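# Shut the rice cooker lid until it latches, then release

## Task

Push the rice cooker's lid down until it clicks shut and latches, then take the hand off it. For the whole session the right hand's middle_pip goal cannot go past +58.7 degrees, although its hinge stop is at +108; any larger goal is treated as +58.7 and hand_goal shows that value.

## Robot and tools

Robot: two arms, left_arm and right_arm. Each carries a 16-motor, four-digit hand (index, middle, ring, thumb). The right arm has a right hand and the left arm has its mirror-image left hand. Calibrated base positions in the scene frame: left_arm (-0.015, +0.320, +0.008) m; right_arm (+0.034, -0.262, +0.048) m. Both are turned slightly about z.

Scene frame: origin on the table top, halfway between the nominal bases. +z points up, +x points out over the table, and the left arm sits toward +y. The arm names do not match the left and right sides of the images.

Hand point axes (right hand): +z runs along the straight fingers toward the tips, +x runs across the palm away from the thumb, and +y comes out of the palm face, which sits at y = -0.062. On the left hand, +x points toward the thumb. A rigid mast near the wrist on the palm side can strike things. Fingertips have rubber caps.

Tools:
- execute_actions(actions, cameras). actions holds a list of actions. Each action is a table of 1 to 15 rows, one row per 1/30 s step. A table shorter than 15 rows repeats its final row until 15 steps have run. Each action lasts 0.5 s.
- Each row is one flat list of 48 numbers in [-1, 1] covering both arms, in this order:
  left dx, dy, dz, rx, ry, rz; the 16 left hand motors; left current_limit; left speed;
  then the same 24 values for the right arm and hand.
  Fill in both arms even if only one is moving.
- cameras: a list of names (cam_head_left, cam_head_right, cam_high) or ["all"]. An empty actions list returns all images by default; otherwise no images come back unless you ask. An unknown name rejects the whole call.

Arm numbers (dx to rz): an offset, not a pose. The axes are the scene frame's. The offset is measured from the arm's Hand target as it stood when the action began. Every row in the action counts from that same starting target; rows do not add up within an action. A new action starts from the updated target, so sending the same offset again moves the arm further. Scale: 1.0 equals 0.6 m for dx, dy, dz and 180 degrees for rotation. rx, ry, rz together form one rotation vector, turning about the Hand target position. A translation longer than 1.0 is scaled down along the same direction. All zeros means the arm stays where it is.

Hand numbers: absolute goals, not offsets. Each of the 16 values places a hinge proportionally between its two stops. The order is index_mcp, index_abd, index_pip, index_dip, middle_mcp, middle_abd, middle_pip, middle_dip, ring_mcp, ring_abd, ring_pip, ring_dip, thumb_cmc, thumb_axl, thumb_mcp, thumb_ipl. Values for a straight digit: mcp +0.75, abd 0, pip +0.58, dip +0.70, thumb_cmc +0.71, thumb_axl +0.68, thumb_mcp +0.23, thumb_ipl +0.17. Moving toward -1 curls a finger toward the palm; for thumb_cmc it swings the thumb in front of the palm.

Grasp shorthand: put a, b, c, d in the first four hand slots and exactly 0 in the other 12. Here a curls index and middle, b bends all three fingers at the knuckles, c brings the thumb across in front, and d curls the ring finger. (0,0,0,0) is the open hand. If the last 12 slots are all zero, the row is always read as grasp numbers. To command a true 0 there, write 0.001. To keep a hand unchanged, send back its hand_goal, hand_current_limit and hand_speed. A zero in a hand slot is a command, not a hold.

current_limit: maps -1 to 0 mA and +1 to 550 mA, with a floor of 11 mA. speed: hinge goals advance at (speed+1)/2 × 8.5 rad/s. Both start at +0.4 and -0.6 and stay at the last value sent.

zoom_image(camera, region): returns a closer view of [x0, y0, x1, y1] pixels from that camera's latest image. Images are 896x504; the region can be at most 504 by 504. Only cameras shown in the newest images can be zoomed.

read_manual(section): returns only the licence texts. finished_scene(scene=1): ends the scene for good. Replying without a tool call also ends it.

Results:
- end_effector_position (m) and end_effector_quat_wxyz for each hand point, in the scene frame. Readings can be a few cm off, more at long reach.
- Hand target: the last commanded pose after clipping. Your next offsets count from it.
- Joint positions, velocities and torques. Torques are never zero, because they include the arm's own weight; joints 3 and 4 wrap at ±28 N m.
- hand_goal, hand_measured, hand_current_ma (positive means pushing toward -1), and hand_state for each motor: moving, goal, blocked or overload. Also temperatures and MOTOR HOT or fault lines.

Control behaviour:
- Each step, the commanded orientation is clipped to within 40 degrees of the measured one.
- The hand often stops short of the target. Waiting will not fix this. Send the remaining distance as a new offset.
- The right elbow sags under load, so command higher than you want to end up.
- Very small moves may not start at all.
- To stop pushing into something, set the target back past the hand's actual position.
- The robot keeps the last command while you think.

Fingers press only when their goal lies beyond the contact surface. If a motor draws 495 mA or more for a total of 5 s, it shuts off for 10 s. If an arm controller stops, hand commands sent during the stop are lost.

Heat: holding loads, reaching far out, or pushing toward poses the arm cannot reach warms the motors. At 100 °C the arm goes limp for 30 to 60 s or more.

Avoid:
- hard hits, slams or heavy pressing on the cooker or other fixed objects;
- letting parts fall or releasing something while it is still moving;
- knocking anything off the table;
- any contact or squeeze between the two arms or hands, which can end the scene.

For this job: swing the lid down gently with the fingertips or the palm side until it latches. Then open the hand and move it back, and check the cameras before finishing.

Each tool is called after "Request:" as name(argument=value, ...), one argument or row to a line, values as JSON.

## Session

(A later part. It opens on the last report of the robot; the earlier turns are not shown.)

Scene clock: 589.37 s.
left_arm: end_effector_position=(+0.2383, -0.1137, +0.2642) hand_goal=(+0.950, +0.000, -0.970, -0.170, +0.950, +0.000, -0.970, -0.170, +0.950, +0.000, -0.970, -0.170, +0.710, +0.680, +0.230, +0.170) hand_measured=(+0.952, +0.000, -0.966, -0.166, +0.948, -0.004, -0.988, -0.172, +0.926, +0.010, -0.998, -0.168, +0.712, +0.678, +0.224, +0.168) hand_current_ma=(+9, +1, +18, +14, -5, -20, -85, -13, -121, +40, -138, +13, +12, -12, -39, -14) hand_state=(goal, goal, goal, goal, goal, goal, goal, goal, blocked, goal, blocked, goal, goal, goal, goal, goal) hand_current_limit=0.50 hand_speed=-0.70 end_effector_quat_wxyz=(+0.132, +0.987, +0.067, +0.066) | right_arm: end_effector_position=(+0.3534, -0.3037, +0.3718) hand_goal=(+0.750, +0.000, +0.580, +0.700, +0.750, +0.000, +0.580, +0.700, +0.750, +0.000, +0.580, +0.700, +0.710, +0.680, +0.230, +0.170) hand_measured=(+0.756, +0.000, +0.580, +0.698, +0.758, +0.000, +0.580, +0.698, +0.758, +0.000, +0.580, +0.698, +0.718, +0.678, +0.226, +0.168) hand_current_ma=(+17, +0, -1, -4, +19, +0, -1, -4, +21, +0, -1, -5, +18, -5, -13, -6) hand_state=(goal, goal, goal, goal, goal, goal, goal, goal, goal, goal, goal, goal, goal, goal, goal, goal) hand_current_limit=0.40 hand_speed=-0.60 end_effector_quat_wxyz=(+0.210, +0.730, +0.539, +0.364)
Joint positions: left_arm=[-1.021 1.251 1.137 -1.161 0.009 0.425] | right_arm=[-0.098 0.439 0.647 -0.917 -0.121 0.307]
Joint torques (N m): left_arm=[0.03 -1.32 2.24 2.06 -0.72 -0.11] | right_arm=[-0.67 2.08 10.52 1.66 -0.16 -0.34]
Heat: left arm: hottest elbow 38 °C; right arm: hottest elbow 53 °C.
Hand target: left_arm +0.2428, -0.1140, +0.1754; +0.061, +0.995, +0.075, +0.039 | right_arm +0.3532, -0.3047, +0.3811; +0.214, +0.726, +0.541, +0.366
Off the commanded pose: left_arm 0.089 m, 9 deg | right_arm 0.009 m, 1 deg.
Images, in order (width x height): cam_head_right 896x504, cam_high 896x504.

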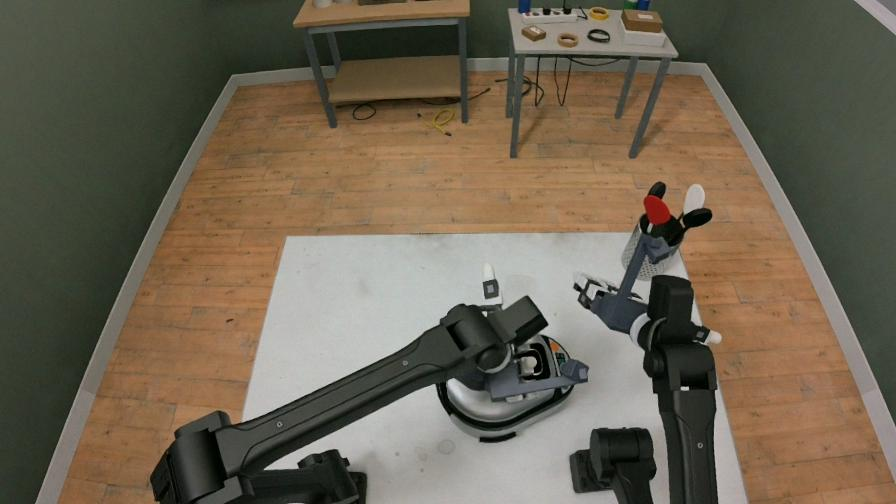

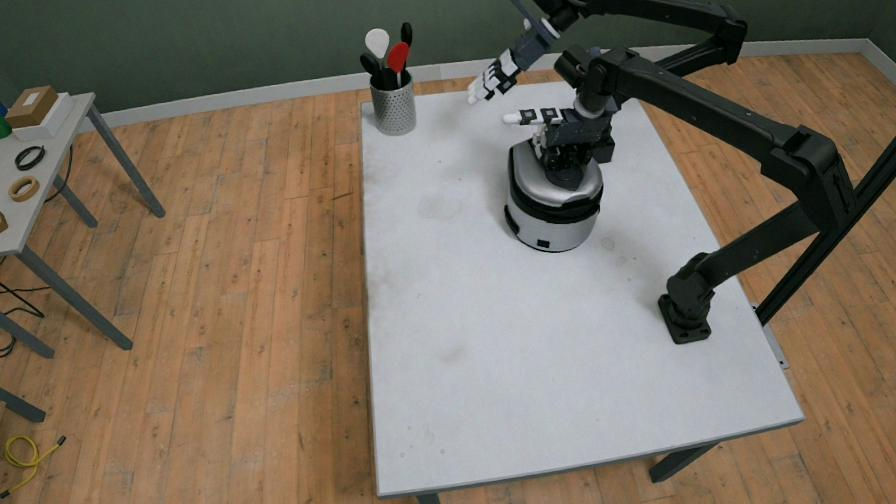

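Request:
execute_actions(
  actions=[
    [[0,0,0.08,0,0,0,0.95,0,-0.97,-0.17,0.95,0,-0.97,-0.17,0.95,0,-0.97,-0.17,0.71,0.68,0.23,0.17,0.5,-0.7,0,0,0,0,0,0,0,0,0,0,0,0,0,0,0,0,0,0,0,0,0,0,0.4,-0.6]],
    [[0,0,0.08,0,0,0,0.95,0,-0.97,-0.17,0.95,0,-0.97,-0.17,0.95,0,-0.97,-0.17,0.71,0.68,0.23,0.17,0.5,-0.7,0,0,0,0,0,0,0,0,0,0,0,0,0,0,0,0,0,0,0,0,0,0,0.4,-0.6]],
    [[0,0,0.06,0,0,0,0.95,0,-0.97,-0.17,0.95,0,-0.97,-0.17,0.95,0,-0.97,-0.17,0.71,0.68,0.23,0.17,0.5,-0.7,0,0,0,0,0,0,0,0,0,0,0,0,0,0,0,0,0,0,0,0,0,0,0.4,-0.6]],
    [[0,0,0.06,0,0,0,0.95,0,-0.97,-0.17,0.95,0,-0.97,-0.17,0.95,0,-0.97,-0.17,0.71,0.68,0.23,0.17,0.5,-0.7,0,0,0,0,0,0,0,0,0,0,0,0,0,0,0,0,0,0,0,0,0,0,0.4,-0.6]],
  ],
  cameras=["all"],
)

Request:
zoom_image(
  camera="cam_high",
  region=[490, 110, 630, 270],
)

Request:
zoom_image(
  camera="cam_head_right",
  region=[420, 290, 600, 450],
)

Scene clock: 601.93 s.
left_arm: end_effector_position=(+0.2351, -0.1024, +0.3162) hand_goal=(+0.950, +0.000, -0.970, -0.170, +0.950, +0.000, -0.970, -0.170, +0.950, +0.000, -0.970, -0.170, +0.710, +0.680, +0.230, +0.170) hand_measured=(+0.952, +0.000, -0.966, -0.166, +0.948, -0.004, -0.970, -0.172, +0.948, +0.002, -0.970, -0.168, +0.712, +0.678, +0.224, +0.168) hand_current_ma=(+8, +1, +18, +14, -13, -12, -1, -13, -11, +12, -1, +13, +14, -12, -39, -14) hand_state=(goal, goal, goal, goal, goal, goal, goal, goal, goal, goal, goal, goal, goal, goal, goal, goal) hand_current_limit=0.50 hand_speed=-0.70 end_effector_quat_wxyz=(+0.041, +0.996, +0.074, +0.024) | right_arm: end_effector_position=(+0.3534, -0.3037, +0.3718) hand_goal=(+0.750, +0.000, +0.580, +0.700, +0.750, +0.000, +0.580, +0.700, +0.750, +0.000, +0.580, +0.700, +0.710, +0.680, +0.230, +0.170) hand_measured=(+0.756, +0.000, +0.580, +0.698, +0.758, +0.000, +0.580, +0.698, +0.758, +0.000, +0.580, +0.698, +0.718, +0.678, +0.226, +0.168) hand_current_ma=(+17, +0, -1, -4, +19, +0, -1, -4, +21, +0, -1, -5, +18, -5, -13, -6) hand_state=(goal, goal, goal, goal, goal, goal, goal, goal, goal, goal, goal, goal, goal, goal, goal, goal) hand_current_limit=0.40 hand_speed=-0.60 end_effector_quat_wxyz=(+0.210, +0.730, +0.539, +0.364)
Joint positions: left_arm=[-1.021 1.336 1.419 -1.559 -0.005 0.415] | right_arm=[-0.098 0.439 0.647 -0.917 -0.121 0.307]
Joint torques (N m): left_arm=[-0.09 -9.23 11.71 0.32 -0.19 -0.09] | right_arm=[-0.73 2.02 10.5 1.7 -0.17 -0.33]
Heat: left arm: hottest elbow 37 °C; right arm: hottest elbow 53 °C.
Hand target: left_arm +0.2428, -0.1140, +0.3434; +0.061, +0.995, +0.075, +0.039 | right_arm +0.3532, -0.3047, +0.3811; +0.214, +0.726, +0.541, +0.366
Off the commanded pose: left_arm 0.031 m, 3 deg | right_arm 0.009 m, 1 deg.

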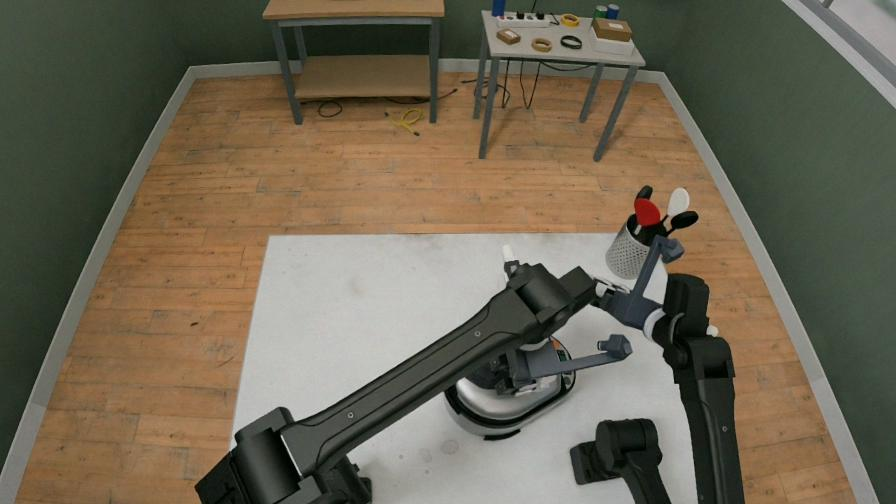

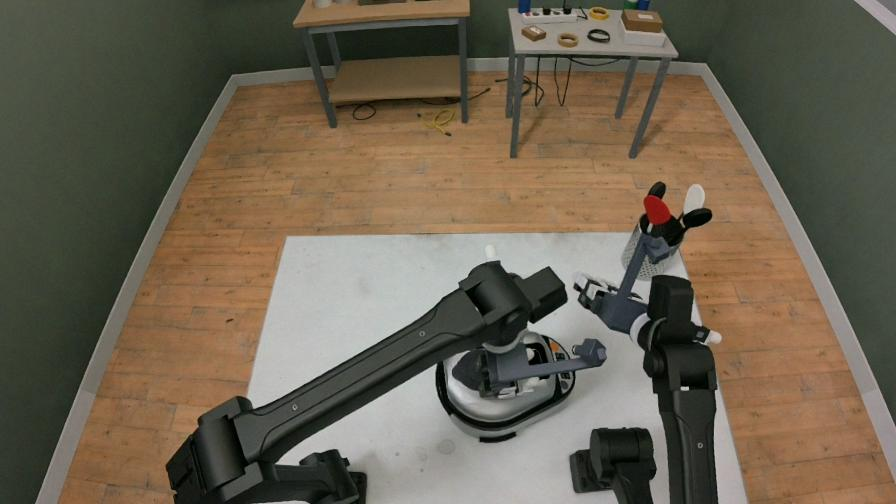

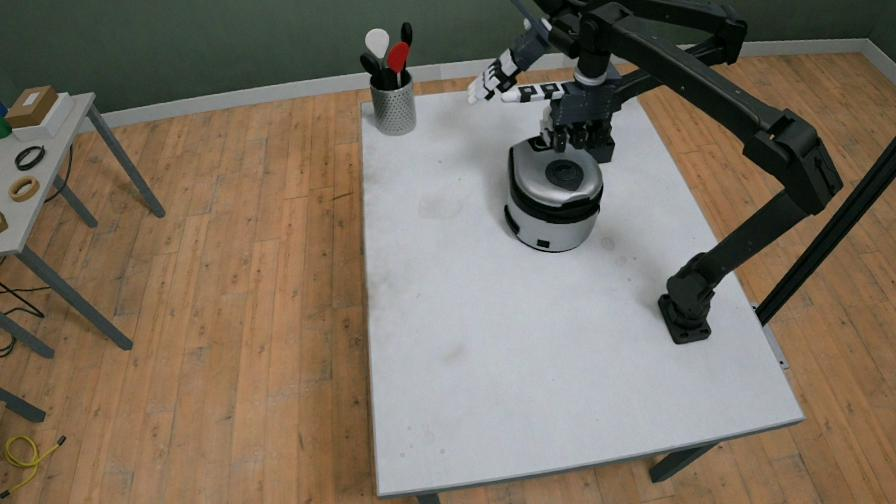

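Scaled by 3.150.

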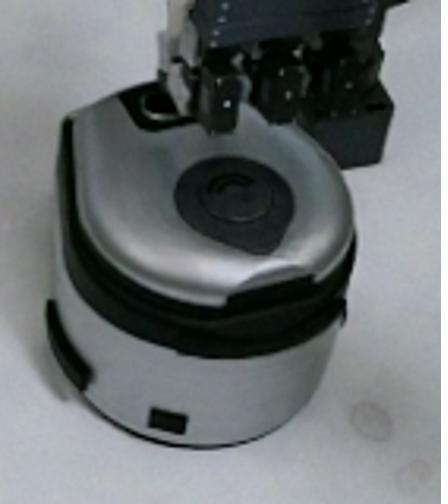

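Scaled by 2.800.

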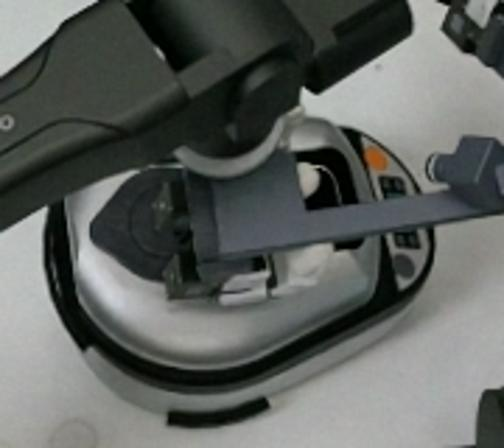

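Request:
execute_actions(
  actions=[
    [[0,0.03,0.09,0,0,0,0.95,0,-0.97,-0.17,0.95,0,-0.97,-0.17,0.95,0,-0.97,-0.17,0.71,0.68,0.23,0.17,0.5,-0.7,0,0,0,0,0,0,0,0,0,0,0,0,0,0,0,0,0,0,0,0,0,0,0.4,-0.6]],
    [[0.02,0.12,0.05,0,0,0,0.95,0,-0.97,-0.17,0.95,0,-0.97,-0.17,0.95,0,-0.97,-0.17,0.71,0.68,0.23,0.17,0.5,-0.7,0,0,0,0,0,0,0,0,0,0,0,0,0,0,0,0,0,0,0,0,0,0,0.4,-0.6]],
    [[0.02,0.12,0.02,0,0,0,0.95,0,-0.97,-0.17,0.95,0,-0.97,-0.17,0.95,0,-0.97,-0.17,0.71,0.68,0.23,0.17,0.5,-0.7,0,0,0,0,0,0,0,0,0,0,0,0,0,0,0,0,0,0,0,0,0,0,0.4,-0.6]],
    [[0,0.12,0,0,0,0,0.95,0,-0.97,-0.17,0.95,0,-0.97,-0.17,0.95,0,-0.97,-0.17,0.71,0.68,0.23,0.17,0.5,-0.7,0,0,0,0,0,0,0,0,0,0,0,0,0,0,0,0,0,0,0,0,0,0,0.4,-0.6]],
  ],
  cameras=["all"],
)

Request:
zoom_image(
  camera="cam_high",
  region=[490, 110, 630, 270],
)

Request:
zoom_image(
  camera="cam_head_right",
  region=[420, 290, 600, 450],
)

Request:
zoom_image(
  camera="cam_head_left",
  region=[430, 290, 610, 450],
)

Scene clock: 627.70 s.
left_arm: end_effector_position=(+0.2684, +0.1154, +0.4366) hand_goal=(+0.950, +0.000, -0.970, -0.170, +0.950, +0.000, -0.970, -0.170, +0.950, +0.000, -0.970, -0.170, +0.710, +0.680, +0.230, +0.170) hand_measured=(+0.950, +0.000, -0.966, -0.166, +0.950, -0.002, -0.970, -0.172, +0.950, +0.002, -0.970, -0.168, +0.712, +0.678, +0.224, +0.168) hand_current_ma=(+2, +1, +18, +14, +1, -11, +0, -12, +1, +10, +0, +13, +9, -12, -38, -14) hand_state=(goal, goal, goal, goal, goal, goal, goal, goal, goal, goal, goal, goal, goal, goal, goal, goal) hand_current_limit=0.50 hand_speed=-0.70 end_effector_quat_wxyz=(+0.118, +0.983, +0.082, +0.118) | right_arm: end_effector_position=(+0.3534, -0.3037, +0.3718) hand_goal=(+0.750, +0.000, +0.580, +0.700, +0.750, +0.000, +0.580, +0.700, +0.750, +0.000, +0.580, +0.700, +0.710, +0.680, +0.230, +0.170) hand_measured=(+0.756, +0.000, +0.580, +0.698, +0.758, +0.000, +0.580, +0.698, +0.758, +0.000, +0.580, +0.698, +0.718, +0.678, +0.226, +0.168) hand_current_ma=(+17, +0, -1, -4, +19, +0, -1, -4, +21, +0, -1, -5, +18, -5, -13, -6) hand_state=(goal, goal, goal, goal, goal, goal, goal, goal, goal, goal, goal, goal, goal, goal, goal, goal) hand_current_limit=0.40 hand_speed=-0.60 end_effector_quat_wxyz=(+0.210, +0.730, +0.539, +0.364)
Joint positions: left_arm=[-0.421 0.944 1.375 -1.678 0.095 0.979] | right_arm=[-0.098 0.439 0.647 -0.917 -0.121 0.307]
Joint torques (N m): left_arm=[1.73 -3.66 6.87 0.95 0.17 0.11] | right_arm=[-0.73 1.96 10.52 1.68 -0.17 -0.33]
Heat: left arm: hottest elbow 40 °C; right arm: hottest elbow 53 °C.
Hand target: left_arm +0.2668, +0.1200, +0.4394; +0.061, +0.995, +0.075, +0.039 | right_arm +0.3532, -0.3047, +0.3811; +0.214, +0.726, +0.541, +0.366
Off the commanded pose: left_arm 0.006 m, 11 deg | right_arm 0.009 m, 1 deg.
joint sent to its limit (left arm) — joint 4 (wrist pitch), lower limit. The joint targets are off in position and orientation.

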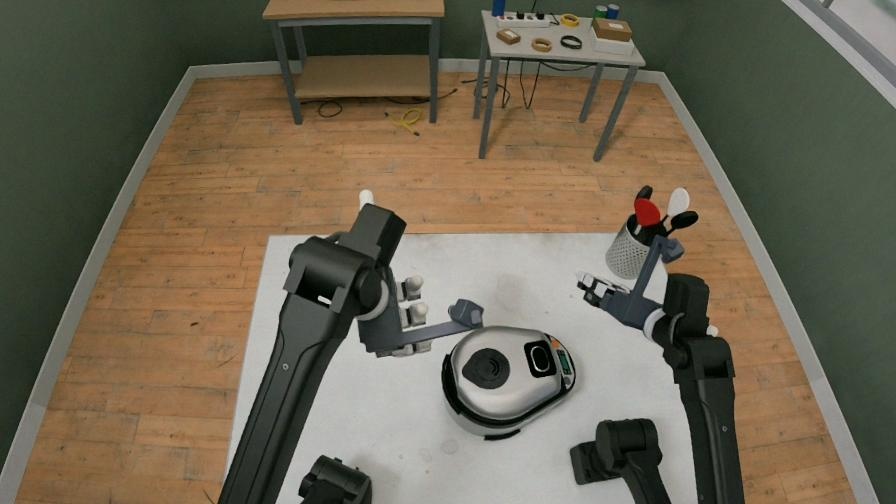

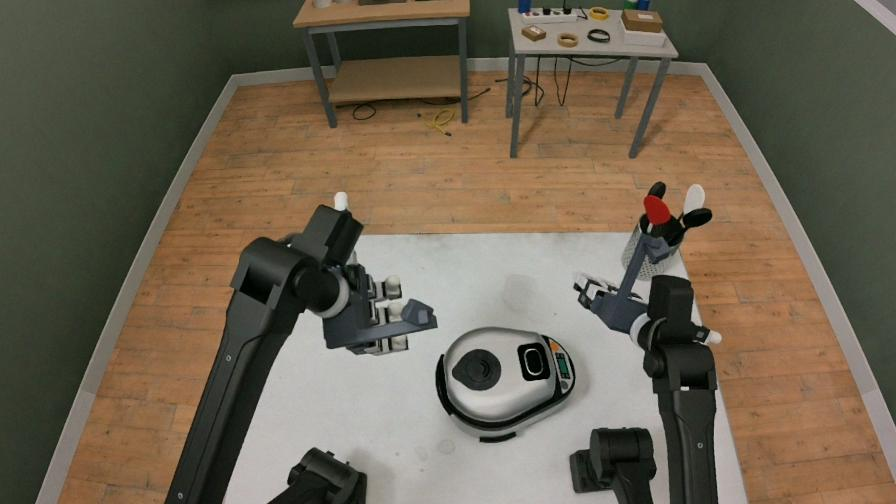

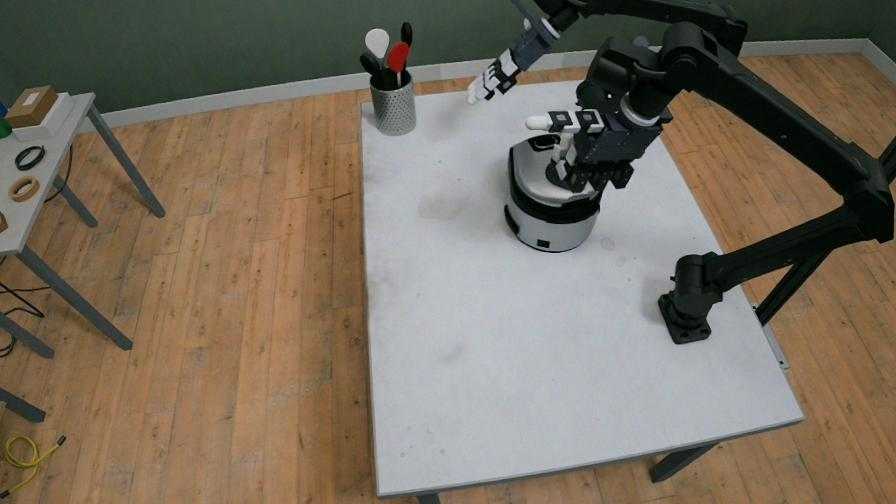

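Scaled by 3.150.

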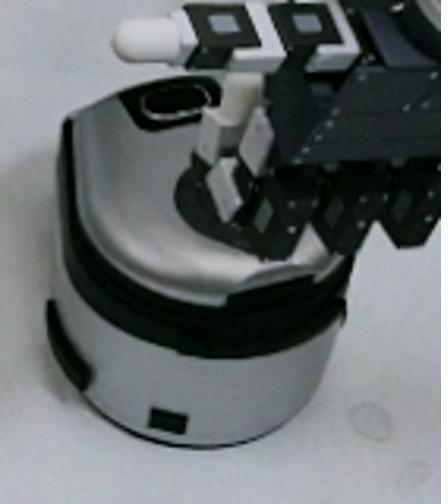

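Scaled by 2.800.

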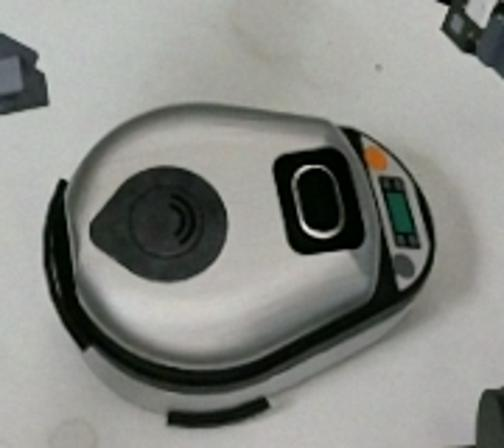

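Scaled by 2.800.

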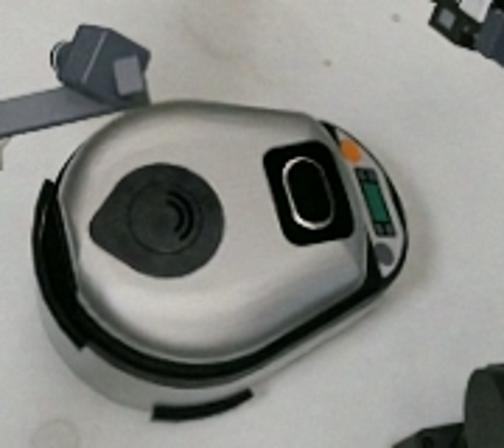

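Request:
finished_scene(
)

The scene is finished: the task was done.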